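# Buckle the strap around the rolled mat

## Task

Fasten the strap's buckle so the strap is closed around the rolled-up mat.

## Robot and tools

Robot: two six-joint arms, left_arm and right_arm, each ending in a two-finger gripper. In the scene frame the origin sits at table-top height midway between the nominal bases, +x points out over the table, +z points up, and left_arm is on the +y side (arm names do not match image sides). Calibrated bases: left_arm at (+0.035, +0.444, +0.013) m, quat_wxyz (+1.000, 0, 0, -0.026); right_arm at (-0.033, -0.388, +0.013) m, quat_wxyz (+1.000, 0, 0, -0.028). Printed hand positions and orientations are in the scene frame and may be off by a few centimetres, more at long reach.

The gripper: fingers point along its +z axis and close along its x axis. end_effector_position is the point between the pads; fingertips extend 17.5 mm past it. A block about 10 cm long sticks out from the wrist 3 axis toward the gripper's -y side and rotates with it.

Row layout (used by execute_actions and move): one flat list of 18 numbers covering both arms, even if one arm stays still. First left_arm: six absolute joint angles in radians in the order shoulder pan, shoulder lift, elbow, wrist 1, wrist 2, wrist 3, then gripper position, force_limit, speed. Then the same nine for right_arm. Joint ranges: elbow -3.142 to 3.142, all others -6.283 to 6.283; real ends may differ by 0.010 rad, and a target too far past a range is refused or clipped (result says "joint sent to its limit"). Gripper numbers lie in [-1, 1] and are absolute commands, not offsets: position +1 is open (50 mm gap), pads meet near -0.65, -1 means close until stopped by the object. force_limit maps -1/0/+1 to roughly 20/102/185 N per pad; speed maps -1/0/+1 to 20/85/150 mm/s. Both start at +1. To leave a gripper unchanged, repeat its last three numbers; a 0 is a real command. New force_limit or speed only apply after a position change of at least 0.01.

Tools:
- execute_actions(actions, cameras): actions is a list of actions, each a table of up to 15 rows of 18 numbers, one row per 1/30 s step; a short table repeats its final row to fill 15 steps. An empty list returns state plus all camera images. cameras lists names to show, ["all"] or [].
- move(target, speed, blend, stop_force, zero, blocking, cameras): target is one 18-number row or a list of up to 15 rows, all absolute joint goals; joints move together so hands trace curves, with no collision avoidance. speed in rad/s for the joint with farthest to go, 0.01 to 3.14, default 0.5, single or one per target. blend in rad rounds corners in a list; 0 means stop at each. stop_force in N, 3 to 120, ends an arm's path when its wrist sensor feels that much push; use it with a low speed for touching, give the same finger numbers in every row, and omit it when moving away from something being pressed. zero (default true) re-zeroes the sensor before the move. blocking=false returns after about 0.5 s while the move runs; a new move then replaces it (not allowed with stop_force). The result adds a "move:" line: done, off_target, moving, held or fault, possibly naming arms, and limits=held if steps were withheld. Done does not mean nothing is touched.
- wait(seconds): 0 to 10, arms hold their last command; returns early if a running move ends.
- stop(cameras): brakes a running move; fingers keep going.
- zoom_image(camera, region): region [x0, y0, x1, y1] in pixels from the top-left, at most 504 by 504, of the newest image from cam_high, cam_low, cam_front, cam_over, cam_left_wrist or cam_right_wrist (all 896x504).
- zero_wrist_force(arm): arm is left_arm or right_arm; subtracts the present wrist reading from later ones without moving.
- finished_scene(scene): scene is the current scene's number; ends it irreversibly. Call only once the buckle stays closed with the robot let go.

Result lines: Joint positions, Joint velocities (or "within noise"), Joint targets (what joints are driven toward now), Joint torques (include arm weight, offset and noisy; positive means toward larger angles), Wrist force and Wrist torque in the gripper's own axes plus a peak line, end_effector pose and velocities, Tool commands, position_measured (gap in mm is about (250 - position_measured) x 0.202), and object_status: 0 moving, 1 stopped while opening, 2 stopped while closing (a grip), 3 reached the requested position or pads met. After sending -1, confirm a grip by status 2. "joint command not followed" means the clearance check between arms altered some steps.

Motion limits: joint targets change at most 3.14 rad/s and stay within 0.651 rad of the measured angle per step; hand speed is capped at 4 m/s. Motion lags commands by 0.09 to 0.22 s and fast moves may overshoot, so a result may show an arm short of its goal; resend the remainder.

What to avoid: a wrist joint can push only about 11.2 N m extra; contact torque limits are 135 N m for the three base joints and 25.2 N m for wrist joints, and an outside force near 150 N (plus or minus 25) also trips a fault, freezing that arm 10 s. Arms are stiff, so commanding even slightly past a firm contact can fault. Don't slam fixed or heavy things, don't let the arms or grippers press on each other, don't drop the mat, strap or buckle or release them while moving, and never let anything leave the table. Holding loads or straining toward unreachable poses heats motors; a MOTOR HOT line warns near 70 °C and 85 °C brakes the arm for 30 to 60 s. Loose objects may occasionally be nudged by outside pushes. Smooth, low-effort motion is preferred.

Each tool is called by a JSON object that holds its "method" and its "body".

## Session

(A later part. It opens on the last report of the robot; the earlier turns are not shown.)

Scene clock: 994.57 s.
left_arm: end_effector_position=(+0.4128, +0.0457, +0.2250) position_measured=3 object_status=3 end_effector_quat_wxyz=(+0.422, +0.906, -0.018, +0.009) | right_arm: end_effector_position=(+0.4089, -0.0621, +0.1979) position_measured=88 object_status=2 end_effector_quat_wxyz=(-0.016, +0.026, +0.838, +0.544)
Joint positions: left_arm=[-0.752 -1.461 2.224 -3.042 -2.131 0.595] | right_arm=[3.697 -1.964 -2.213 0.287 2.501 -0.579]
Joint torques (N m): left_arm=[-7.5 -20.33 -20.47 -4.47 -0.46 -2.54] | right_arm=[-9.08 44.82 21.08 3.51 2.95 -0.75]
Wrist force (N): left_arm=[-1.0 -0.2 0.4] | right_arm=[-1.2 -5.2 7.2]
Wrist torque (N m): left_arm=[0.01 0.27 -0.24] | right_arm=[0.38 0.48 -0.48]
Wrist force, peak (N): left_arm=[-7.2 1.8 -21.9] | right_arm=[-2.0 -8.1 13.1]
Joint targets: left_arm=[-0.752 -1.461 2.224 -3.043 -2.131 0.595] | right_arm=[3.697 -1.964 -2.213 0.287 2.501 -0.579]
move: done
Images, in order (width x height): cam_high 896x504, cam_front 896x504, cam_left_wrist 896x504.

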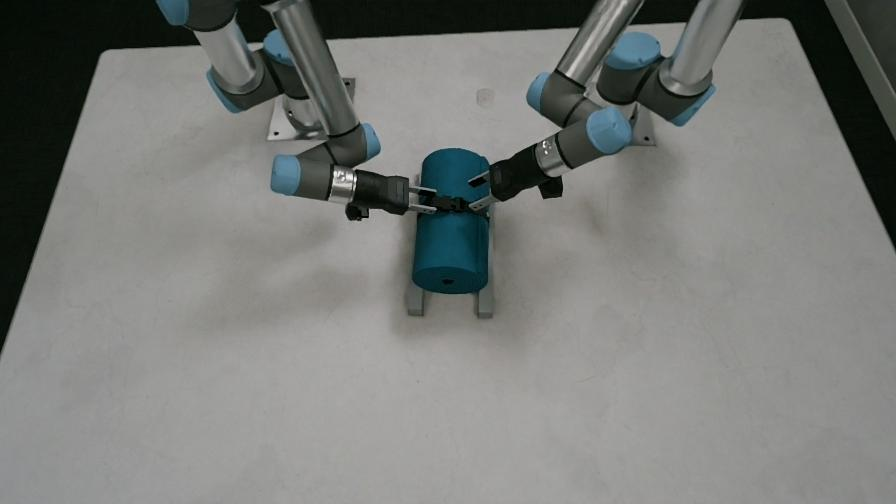

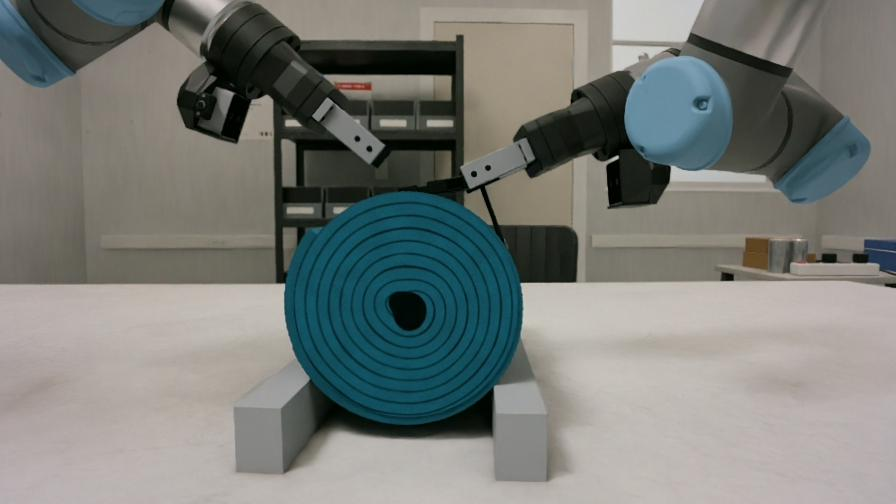

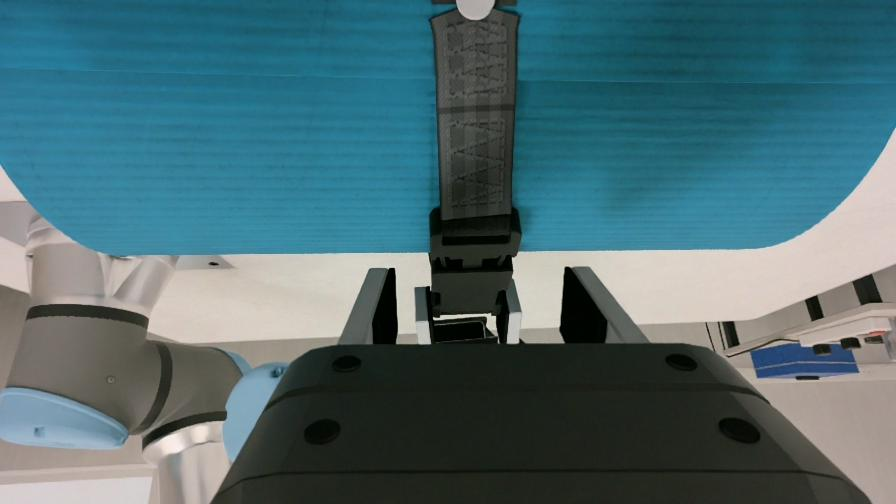

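{"method": "move", "body": {"target": [-0.7966,-1.3598,2.2179,-3.1584,-2.1017,0.555,1,0.1,-0.8,3.6970,-1.9643,-2.2133,0.2872,2.5010,-0.579,-0.98,0,-1], "speed": 0.08, "stop_force": 15, "cameras": ["cam_left_wrist","cam_front"]}}

{"method": "zoom_image", "body": {"camera": "cam_front", "region": [370, 155, 480, 210]}}

{"method": "zoom_image", "body": {"camera": "cam_left_wrist", "region": [350, 220, 610, 350]}}

Scene clock: 1011.17 s.
left_arm: end_effector_position=(+0.4128, +0.0183, +0.1939) position_measured=3 object_status=3 end_effector_quat_wxyz=(+0.422, +0.906, -0.018, +0.008) | right_arm: end_effector_position=(+0.4089, -0.0621, +0.1979) position_measured=88 object_status=2 end_effector_quat_wxyz=(-0.016, +0.026, +0.838, +0.544)
Joint positions: left_arm=[-0.797 -1.36 2.218 -3.158 -2.102 0.555] | right_arm=[3.697 -1.964 -2.213 0.287 2.501 -0.579]
Joint torques (N m): left_arm=[9.87 -39.34 -14.75 -1.17 -2.48 2.25] | right_arm=[-9.22 45.14 22.86 3.46 0.03 -0.72]
Wrist force (N): left_arm=[-1.2 -0.3 0.2] | right_arm=[-1.2 -5.0 6.9]
Wrist torque (N m): left_arm=[0.00 0.29 -0.13] | right_arm=[0.38 0.48 -0.48]
Wrist force, peak (N): left_arm=[-1.4 -0.4 0.6] | right_arm=[-1.2 -5.4 7.1]
Joint targets: left_arm=[-0.797 -1.360 2.218 -3.158 -2.102 0.555] | right_arm=[3.697 -1.964 -2.213 0.287 2.501 -0.579]
move: done
Images, in order (width x height): cam_front 896x504, cam_left_wrist 896x504.

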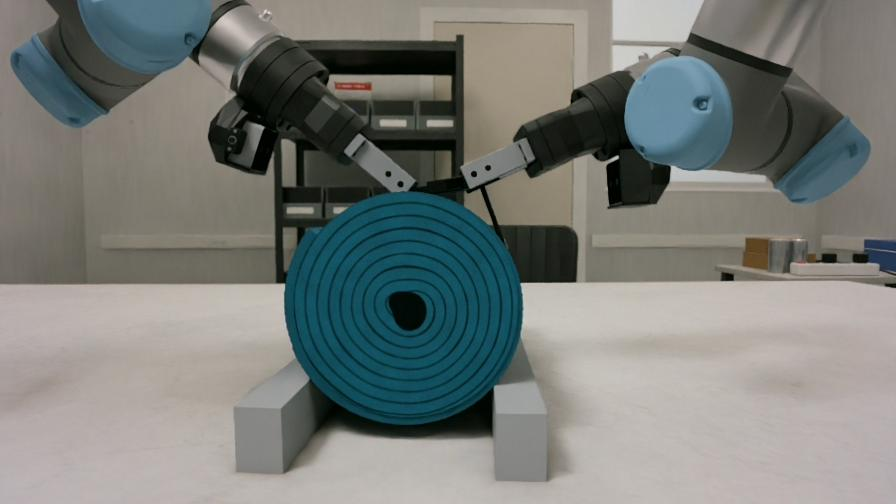

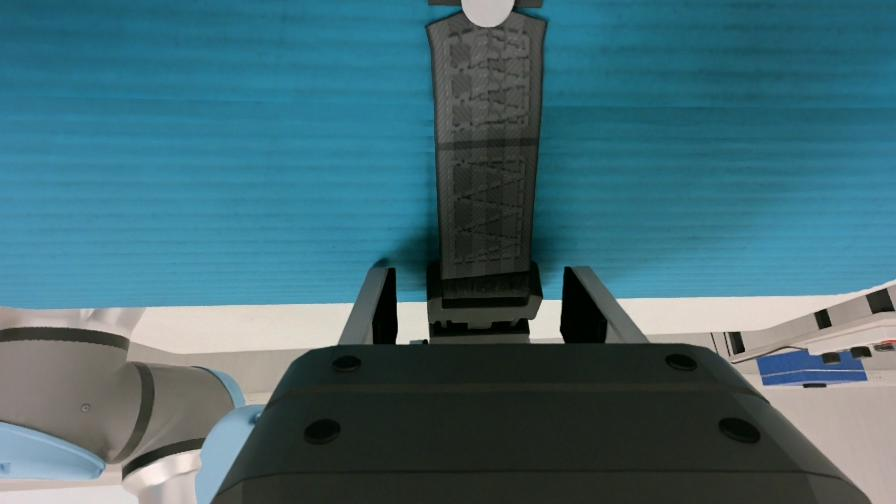

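Scaled by 4.582.

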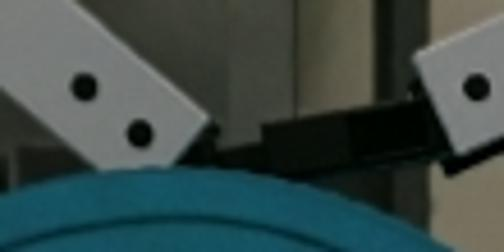

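Scaled by 1.938.

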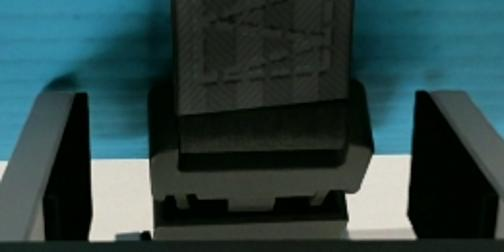

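{"method": "move", "body": {"target": [[-0.7930,-1.3569,2.2137,-3.1556,-2.1041,0.558,1,0.1,-0.8,3.6970,-1.9643,-2.2133,0.2872,2.5010,-0.579,-0.98,0,-1],[-0.7930,-1.3569,2.2137,-3.1556,-2.1041,0.558,-1,-0.3,-1,3.6970,-1.9643,-2.2133,0.2872,2.5010,-0.579,-0.98,0,-1],[-0.7930,-1.3569,2.2137,-3.1556,-2.1041,0.558,-0.98,0.1,-1,3.6970,-1.9643,-2.2133,0.2872,2.5010,-0.579,-0.98,0,-1]], "speed": 0.1, "cameras": ["cam_left_wrist","cam_front"]}}

Scene clock: 1022.07 s.
left_arm: end_effector_position=(+0.4148, +0.0184, +0.1939) position_measured=92 object_status=2 end_effector_quat_wxyz=(+0.423, +0.906, -0.018, +0.008) | right_arm: end_effector_position=(+0.4089, -0.0621, +0.1979) position_measured=88 object_status=2 end_effector_quat_wxyz=(-0.016, +0.026, +0.838, +0.544)
Joint positions: left_arm=[-0.793 -1.357 2.214 -3.156 -2.104 0.558] | right_arm=[3.697 -1.964 -2.213 0.287 2.501 -0.579]
Joint torques (N m): left_arm=[-5.34 -32.77 -13.07 -6.01 1.64 -2.33] | right_arm=[1.94 44.85 22.96 3.55 3.29 -0.72]
Wrist force (N): left_arm=[-6.6 -2.3 -1.5] | right_arm=[-6.0 -5.6 4.3]
Wrist torque (N m): left_arm=[-0.03 0.16 -0.18] | right_arm=[0.35 0.25 -0.45]
Wrist force, peak (N): left_arm=[-6.7 -2.5 -1.3] | right_arm=[-6.0 -5.8 4.7]
Joint targets: left_arm=[-0.793 -1.357 2.214 -3.156 -2.104 0.558] | right_arm=[3.697 -1.964 -2.213 0.287 2.501 -0.579]
move: done
Images, in order (width x height): cam_front 896x504, cam_left_wrist 896x504.

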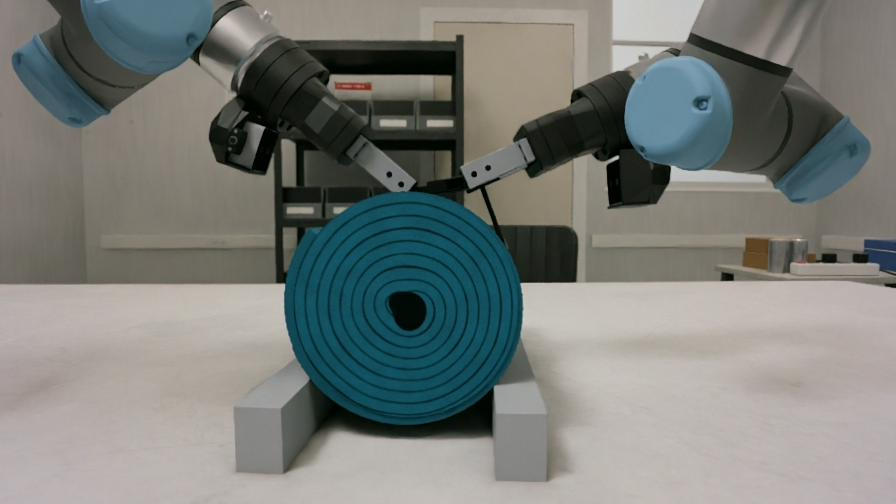

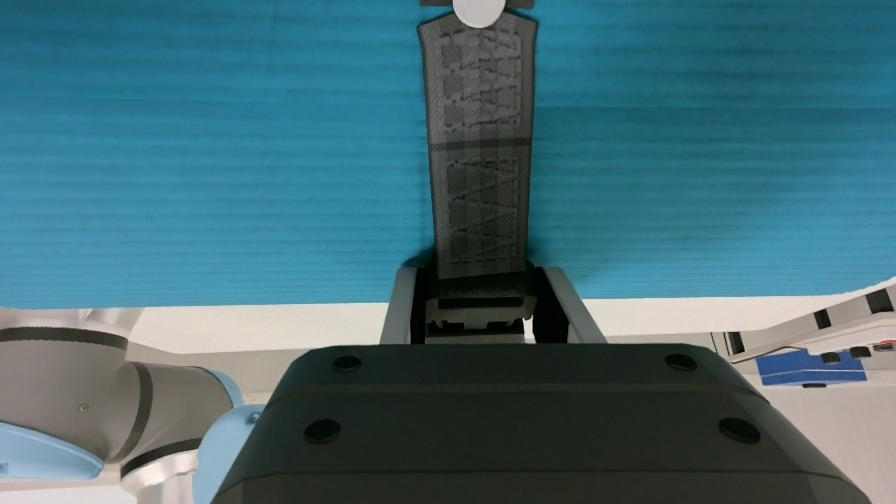

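{"method": "move", "body": {"target": [-0.8108,-1.3492,2.1978,-3.1549,-2.0922,0.543,-0.98,0.1,-1,3.6970,-1.9643,-2.2133,0.2872,2.5010,-0.579,-0.98,0,-1], "speed": 0.03, "stop_force": 60, "cameras": ["cam_left_wrist","cam_front"]}}

{"method": "zoom_image", "body": {"camera": "cam_front", "region": [370, 155, 480, 210]}}

{"method": "zoom_image", "body": {"camera": "cam_left_wrist", "region": [350, 220, 610, 350]}}

Scene clock: 1029.67 s.
left_arm: end_effector_position=(+0.4141, +0.0087, +0.1959) position_measured=92 object_status=2 end_effector_quat_wxyz=(+0.423, +0.906, -0.018, +0.009) | right_arm: end_effector_position=(+0.4089, -0.0621, +0.1979) position_measured=88 object_status=2 end_effector_quat_wxyz=(-0.016, +0.026, +0.838, +0.544)
Joint positions: left_arm=[-0.809 -1.35 2.199 -3.155 -2.093 0.544] | right_arm=[3.697 -1.964 -2.213 0.287 2.501 -0.579]
Joint torques (N m): left_arm=[-6.18 -6.97 -4.89 1.23 1.68 2.2] | right_arm=[14.53 29.14 14.57 3.56 2.8 -0.7]
Wrist force (N): left_arm=[-10.3 8.6 -71.2] | right_arm=[-5.8 -7.5 -14.6]
Wrist torque (N m): left_arm=[0.34 -0.21 -0.10] | right_arm=[0.23 0.41 -0.51]
Wrist force, peak (N): left_arm=[-15.0 -4.0 -95.0] | right_arm=[-4.4 -13.5 -35.9]
Joint targets: left_arm=[-0.809 -1.350 2.199 -3.155 -2.093 0.544] | right_arm=[3.697 -1.964 -2.213 0.287 2.501 -0.579]
move: contact (left_arm)
Images, in order (width x height): cam_front 896x504, cam_left_wrist 896x504.

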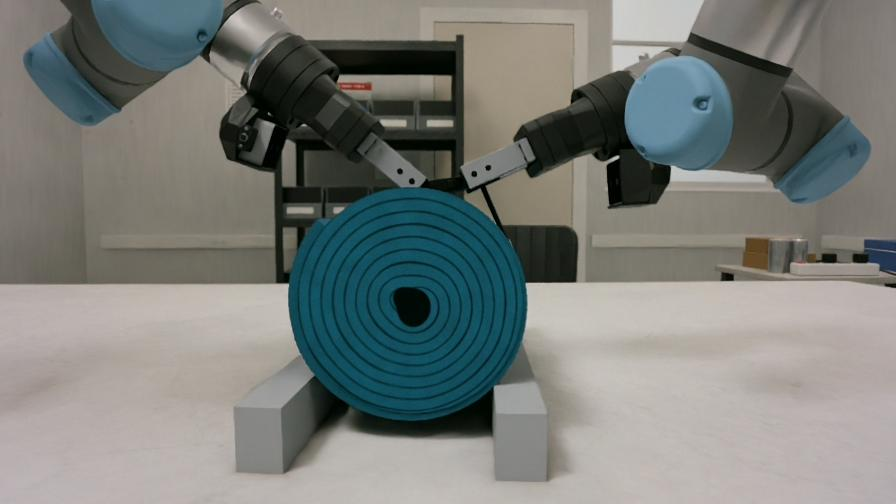

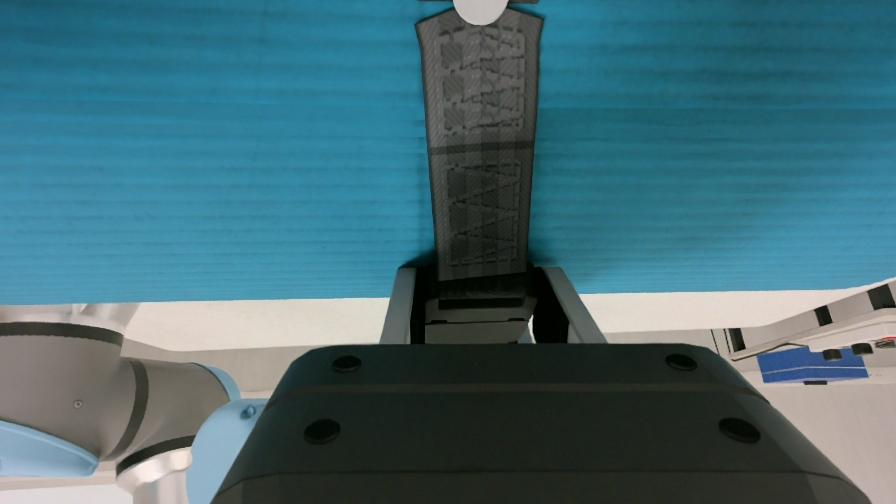

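Scaled by 4.582.

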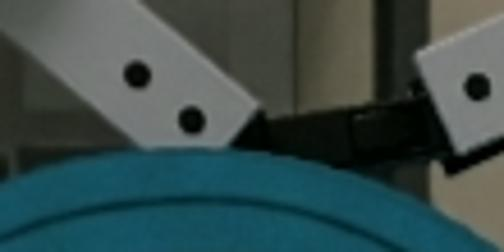

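Scaled by 1.938.

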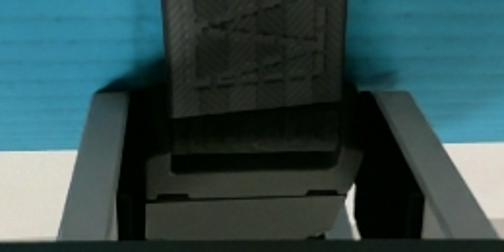

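{"method": "zoom_image", "body": {"camera": "cam_left_wrist", "region": [400, 280, 560, 360]}}

{"method": "move", "body": {"target": [-0.808,-1.3505,2.2005,-3.1550,-2.0935,0.545,-0.98,0.1,-1,3.6970,-1.9643,-2.2133,0.2872,2.5010,-0.579,-0.98,0,-1], "speed": 0.03, "cameras": ["cam_left_wrist","cam_high"]}}

{"method": "zoom_image", "body": {"camera": "cam_high", "region": [425, 190, 485, 220]}}

Scaled by 3.150.

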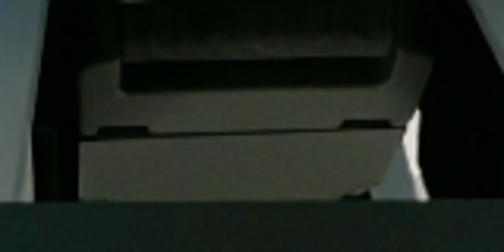

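Scene clock: 1036.03 s.
left_arm: end_effector_position=(+0.4142, +0.0096, +0.1955) position_measured=92 object_status=2 end_effector_quat_wxyz=(+0.422, +0.906, -0.018, +0.009) | right_arm: end_effector_position=(+0.4089, -0.0620, +0.1979) position_measured=88 object_status=2 end_effector_quat_wxyz=(-0.016, +0.026, +0.838, +0.544)
Joint positions: left_arm=[-0.808 -1.35 2.2 -3.155 -2.094 0.545] | right_arm=[3.697 -1.964 -2.213 0.287 2.501 -0.579]
Joint torques (N m): left_arm=[6.2 -9.27 4.43 5.36 3.54 2.1] | right_arm=[-0.82 25.82 8.39 3.54 0.8 -0.69]
Wrist force (N): left_arm=[-7.9 29.6 -45.9] | right_arm=[-9.3 1.6 14.2]
Wrist torque (N m): left_arm=[0.27 -0.25 -0.06] | right_arm=[0.30 0.44 -0.57]
Wrist force, peak (N): left_arm=[-10.5 8.3 -71.3] | right_arm=[-6.0 -7.5 -14.9]
Joint targets: left_arm=[-0.808 -1.351 2.201 -3.155 -2.094 0.545] | right_arm=[3.697 -1.964 -2.213 0.287 2.501 -0.579]
move: done
Images, in order (width x height): cam_high 896x504, cam_left_wrist 896x504.

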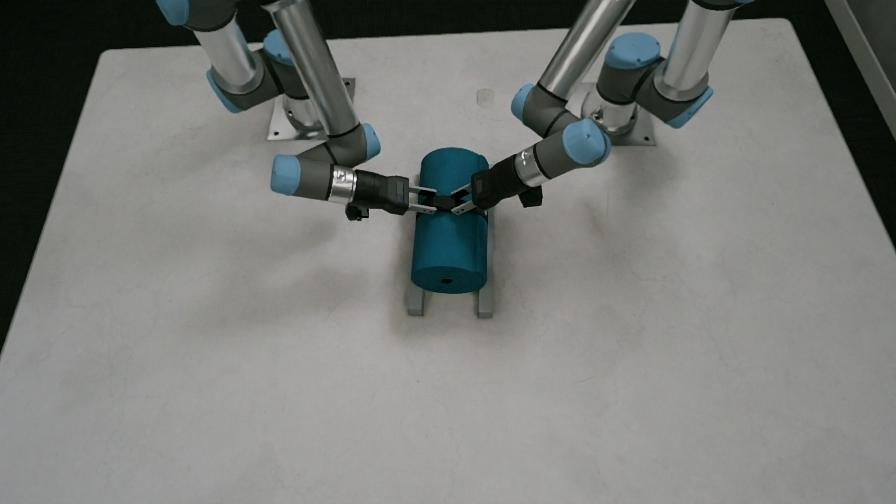

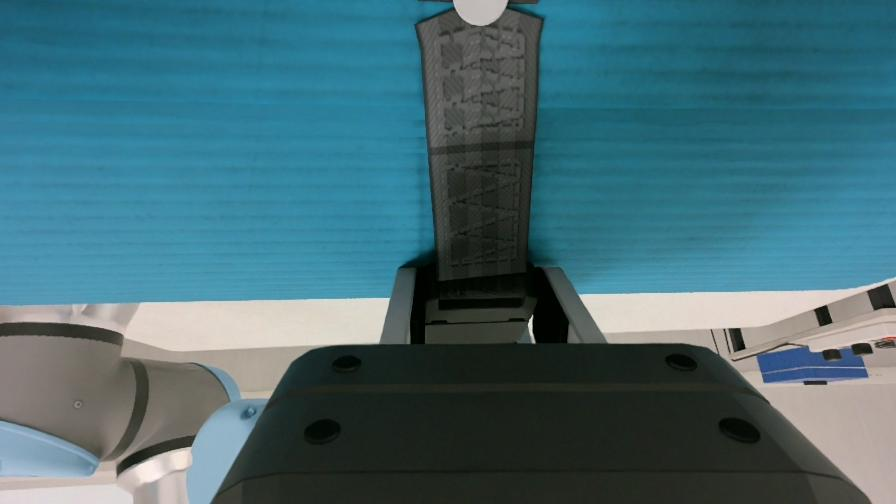

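Scaled by 8.400.

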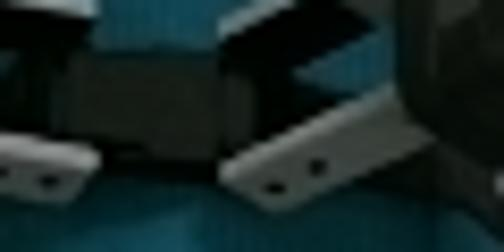

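{"method": "move", "body": {"target": [[-0.808,-1.3505,2.2005,-3.1550,-2.0935,0.545,1,0.1,-0.8,3.6970,-1.9643,-2.2133,0.2872,2.5010,-0.579,-0.98,0,-1],[-0.7517,-1.4612,2.2241,-3.0426,-2.1313,0.595,0.99,0.1,-0.8,3.6970,-1.9643,-2.2133,0.2872,2.5010,-0.579,-0.98,0,-1]], "speed": 0.2, "cameras": ["cam_left_wrist","cam_front","cam_high"]}}

{"method": "zoom_image", "body": {"camera": "cam_left_wrist", "region": [350, 190, 610, 345]}}

Scene clock: 1042.57 s.
left_arm: end_effector_position=(+0.4128, +0.0457, +0.2250) position_measured=4 object_status=3 end_effector_quat_wxyz=(+0.422, +0.906, -0.018, +0.009) | right_arm: end_effector_position=(+0.4089, -0.0621, +0.1979) position_measured=88 object_status=2 end_effector_quat_wxyz=(-0.016, +0.026, +0.838, +0.544)
Joint positions: left_arm=[-0.752 -1.461 2.224 -3.043 -2.131 0.595] | right_arm=[3.697 -1.964 -2.213 0.287 2.501 -0.579]
Joint torques (N m): left_arm=[-6.71 -27.83 -26.98 -3.4 0.81 -2.59] | right_arm=[1.02 43.51 7.85 3.36 0.82 -0.7]
Wrist force (N): left_arm=[-1.7 -0.7 0.6] | right_arm=[-1.4 -0.6 7.4]
Wrist torque (N m): left_arm=[-0.06 0.38 -0.20] | right_arm=[0.51 0.66 -0.48]
Wrist force, peak (N): left_arm=[-7.9 29.7 -45.5] | right_arm=[-8.8 2.0 15.7]
Joint targets: left_arm=[-0.752 -1.461 2.224 -3.043 -2.131 0.595] | right_arm=[3.697 -1.964 -2.213 0.287 2.501 -0.579]
move: done
Images, in order (width x height): cam_high 896x504, cam_front 896x504, cam_left_wrist 896x504.

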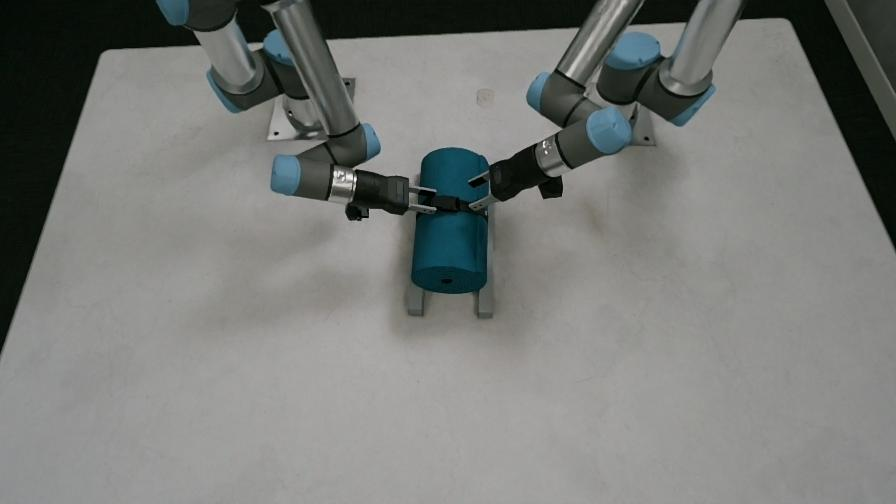

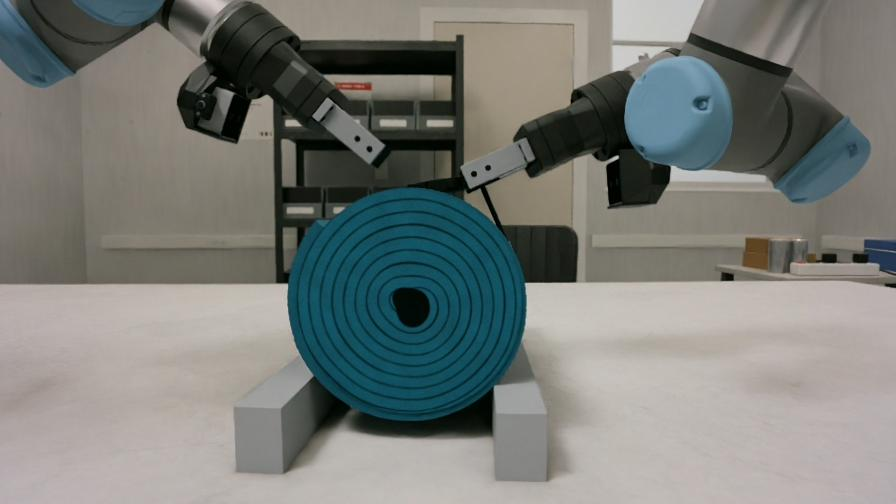

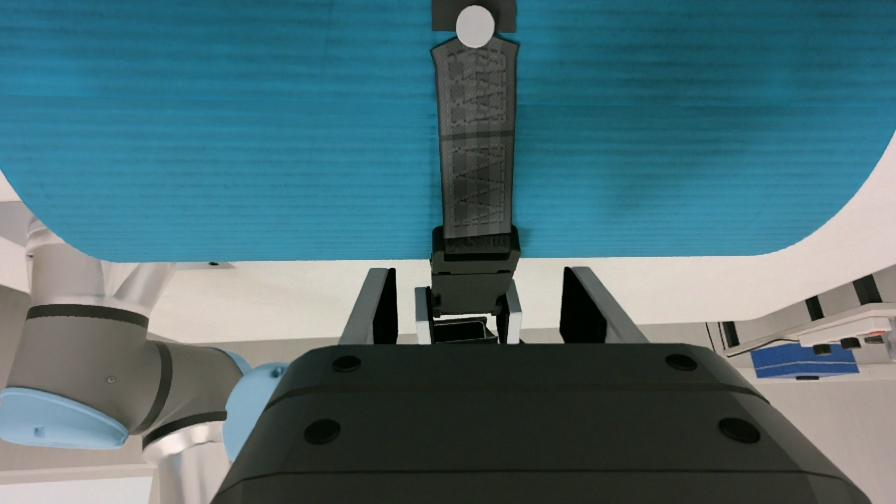

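Scaled by 1.938.

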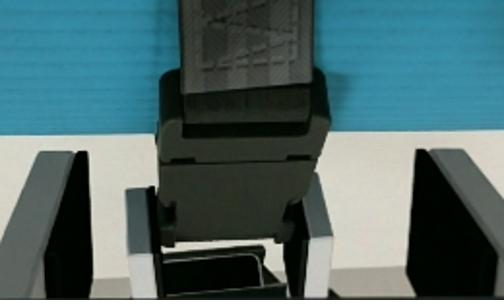

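{"method": "move", "body": {"target": [[-0.7517,-1.4612,2.2241,-3.0426,-2.1313,0.595,0.99,0.1,-0.8,3.6970,-1.9643,-2.2133,0.2872,2.5010,-0.579,1,0,-0.8],[-0.7517,-1.4612,2.2241,-3.0426,-2.1313,0.595,0.99,0.1,-0.8,3.6135,-1.9137,-2.2357,0.1504,2.5478,-0.66,0.99,0,-0.8]], "speed": 0.2, "cameras": ["cam_left_wrist","cam_front","cam_right_wrist"]}}

{"method": "zoom_image", "body": {"camera": "cam_left_wrist", "region": [350, 190, 610, 345]}}

{"method": "zoom_image", "body": {"camera": "cam_right_wrist", "region": [350, 150, 610, 345]}}

Scene clock: 1050.37 s.
left_arm: end_effector_position=(+0.4128, +0.0457, +0.2250) position_measured=4 object_status=3 end_effector_quat_wxyz=(+0.422, +0.906, -0.018, +0.008) | right_arm: end_effector_position=(+0.4119, -0.1024, +0.1994) position_measured=4 object_status=3 end_effector_quat_wxyz=(-0.028, +0.044, +0.842, +0.536)
Joint positions: left_arm=[-0.752 -1.461 2.224 -3.043 -2.131 0.595] | right_arm=[3.613 -1.914 -2.236 0.15 2.548 -0.66]
Joint torques (N m): left_arm=[-7.74 -29.07 -26.84 -1.96 0.71 -2.18] | right_arm=[5.27 19.64 22.82 1.88 -1.3 0.08]
Wrist force (N): left_arm=[-1.7 -0.7 0.5] | right_arm=[-2.2 3.7 -0.5]
Wrist torque (N m): left_arm=[-0.06 0.38 -0.20] | right_arm=[0.67 0.63 -0.45]
Wrist force, peak (N): left_arm=[-1.8 -0.8 0.3] | right_arm=[-1.4 -0.7 7.6]
Joint targets: left_arm=[-0.752 -1.461 2.224 -3.043 -2.131 0.595] | right_arm=[3.614 -1.914 -2.236 0.150 2.548 -0.660]
move: done
Images, in order (width x height): cam_front 896x504, cam_left_wrist 896x504, cam_right_wrist 896x504.

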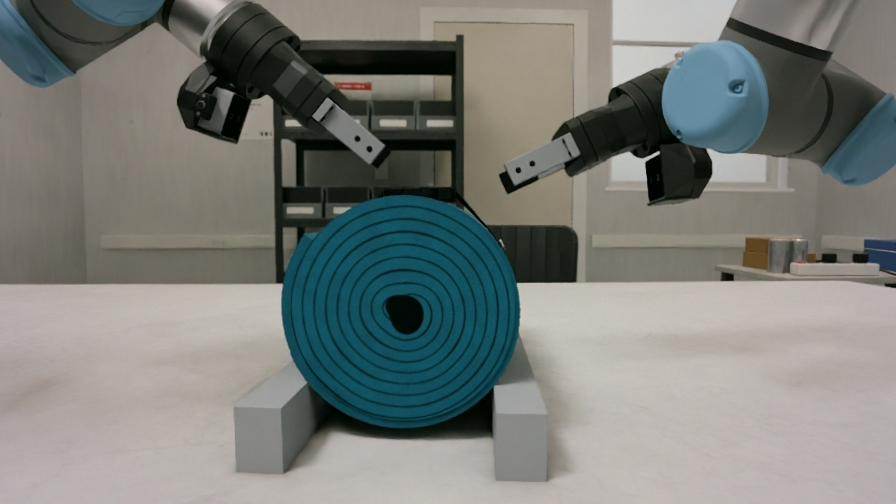

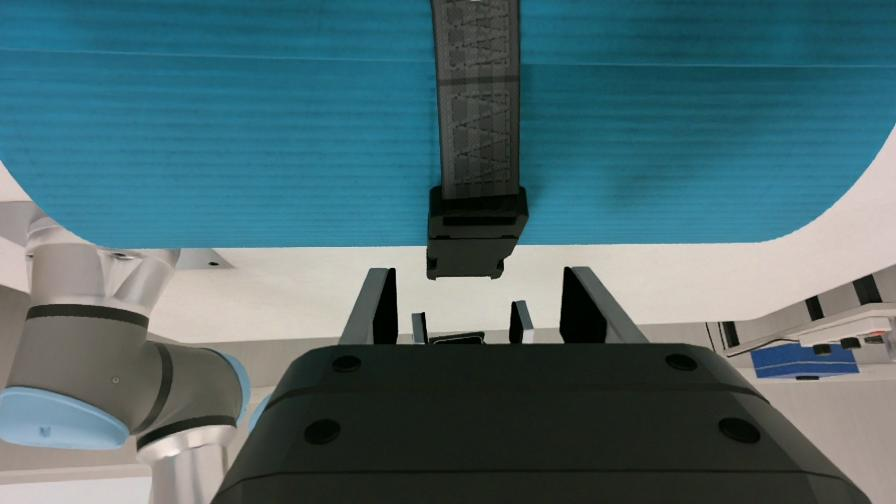

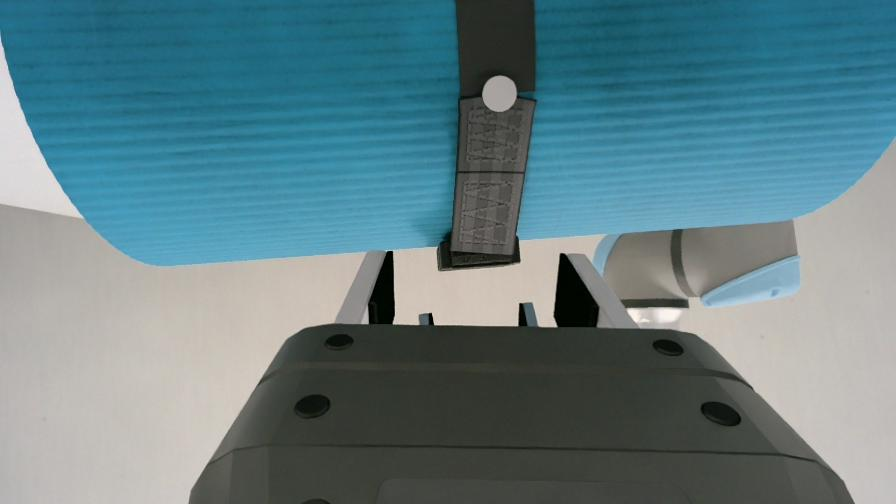

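Scaled by 1.938.

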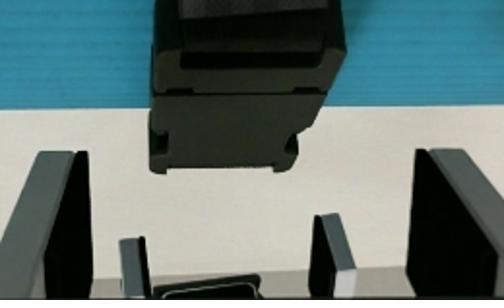

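Scaled by 1.938.

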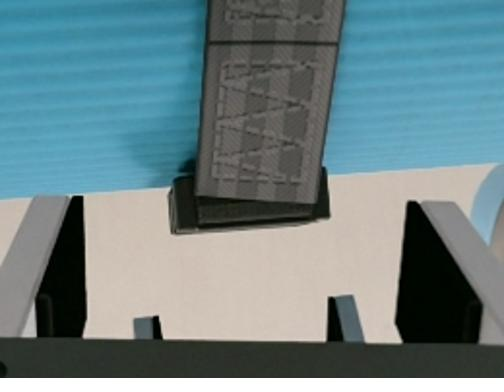

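{"method": "finished_scene", "body": {"scene": 1}}

The scene is finished: the task was done.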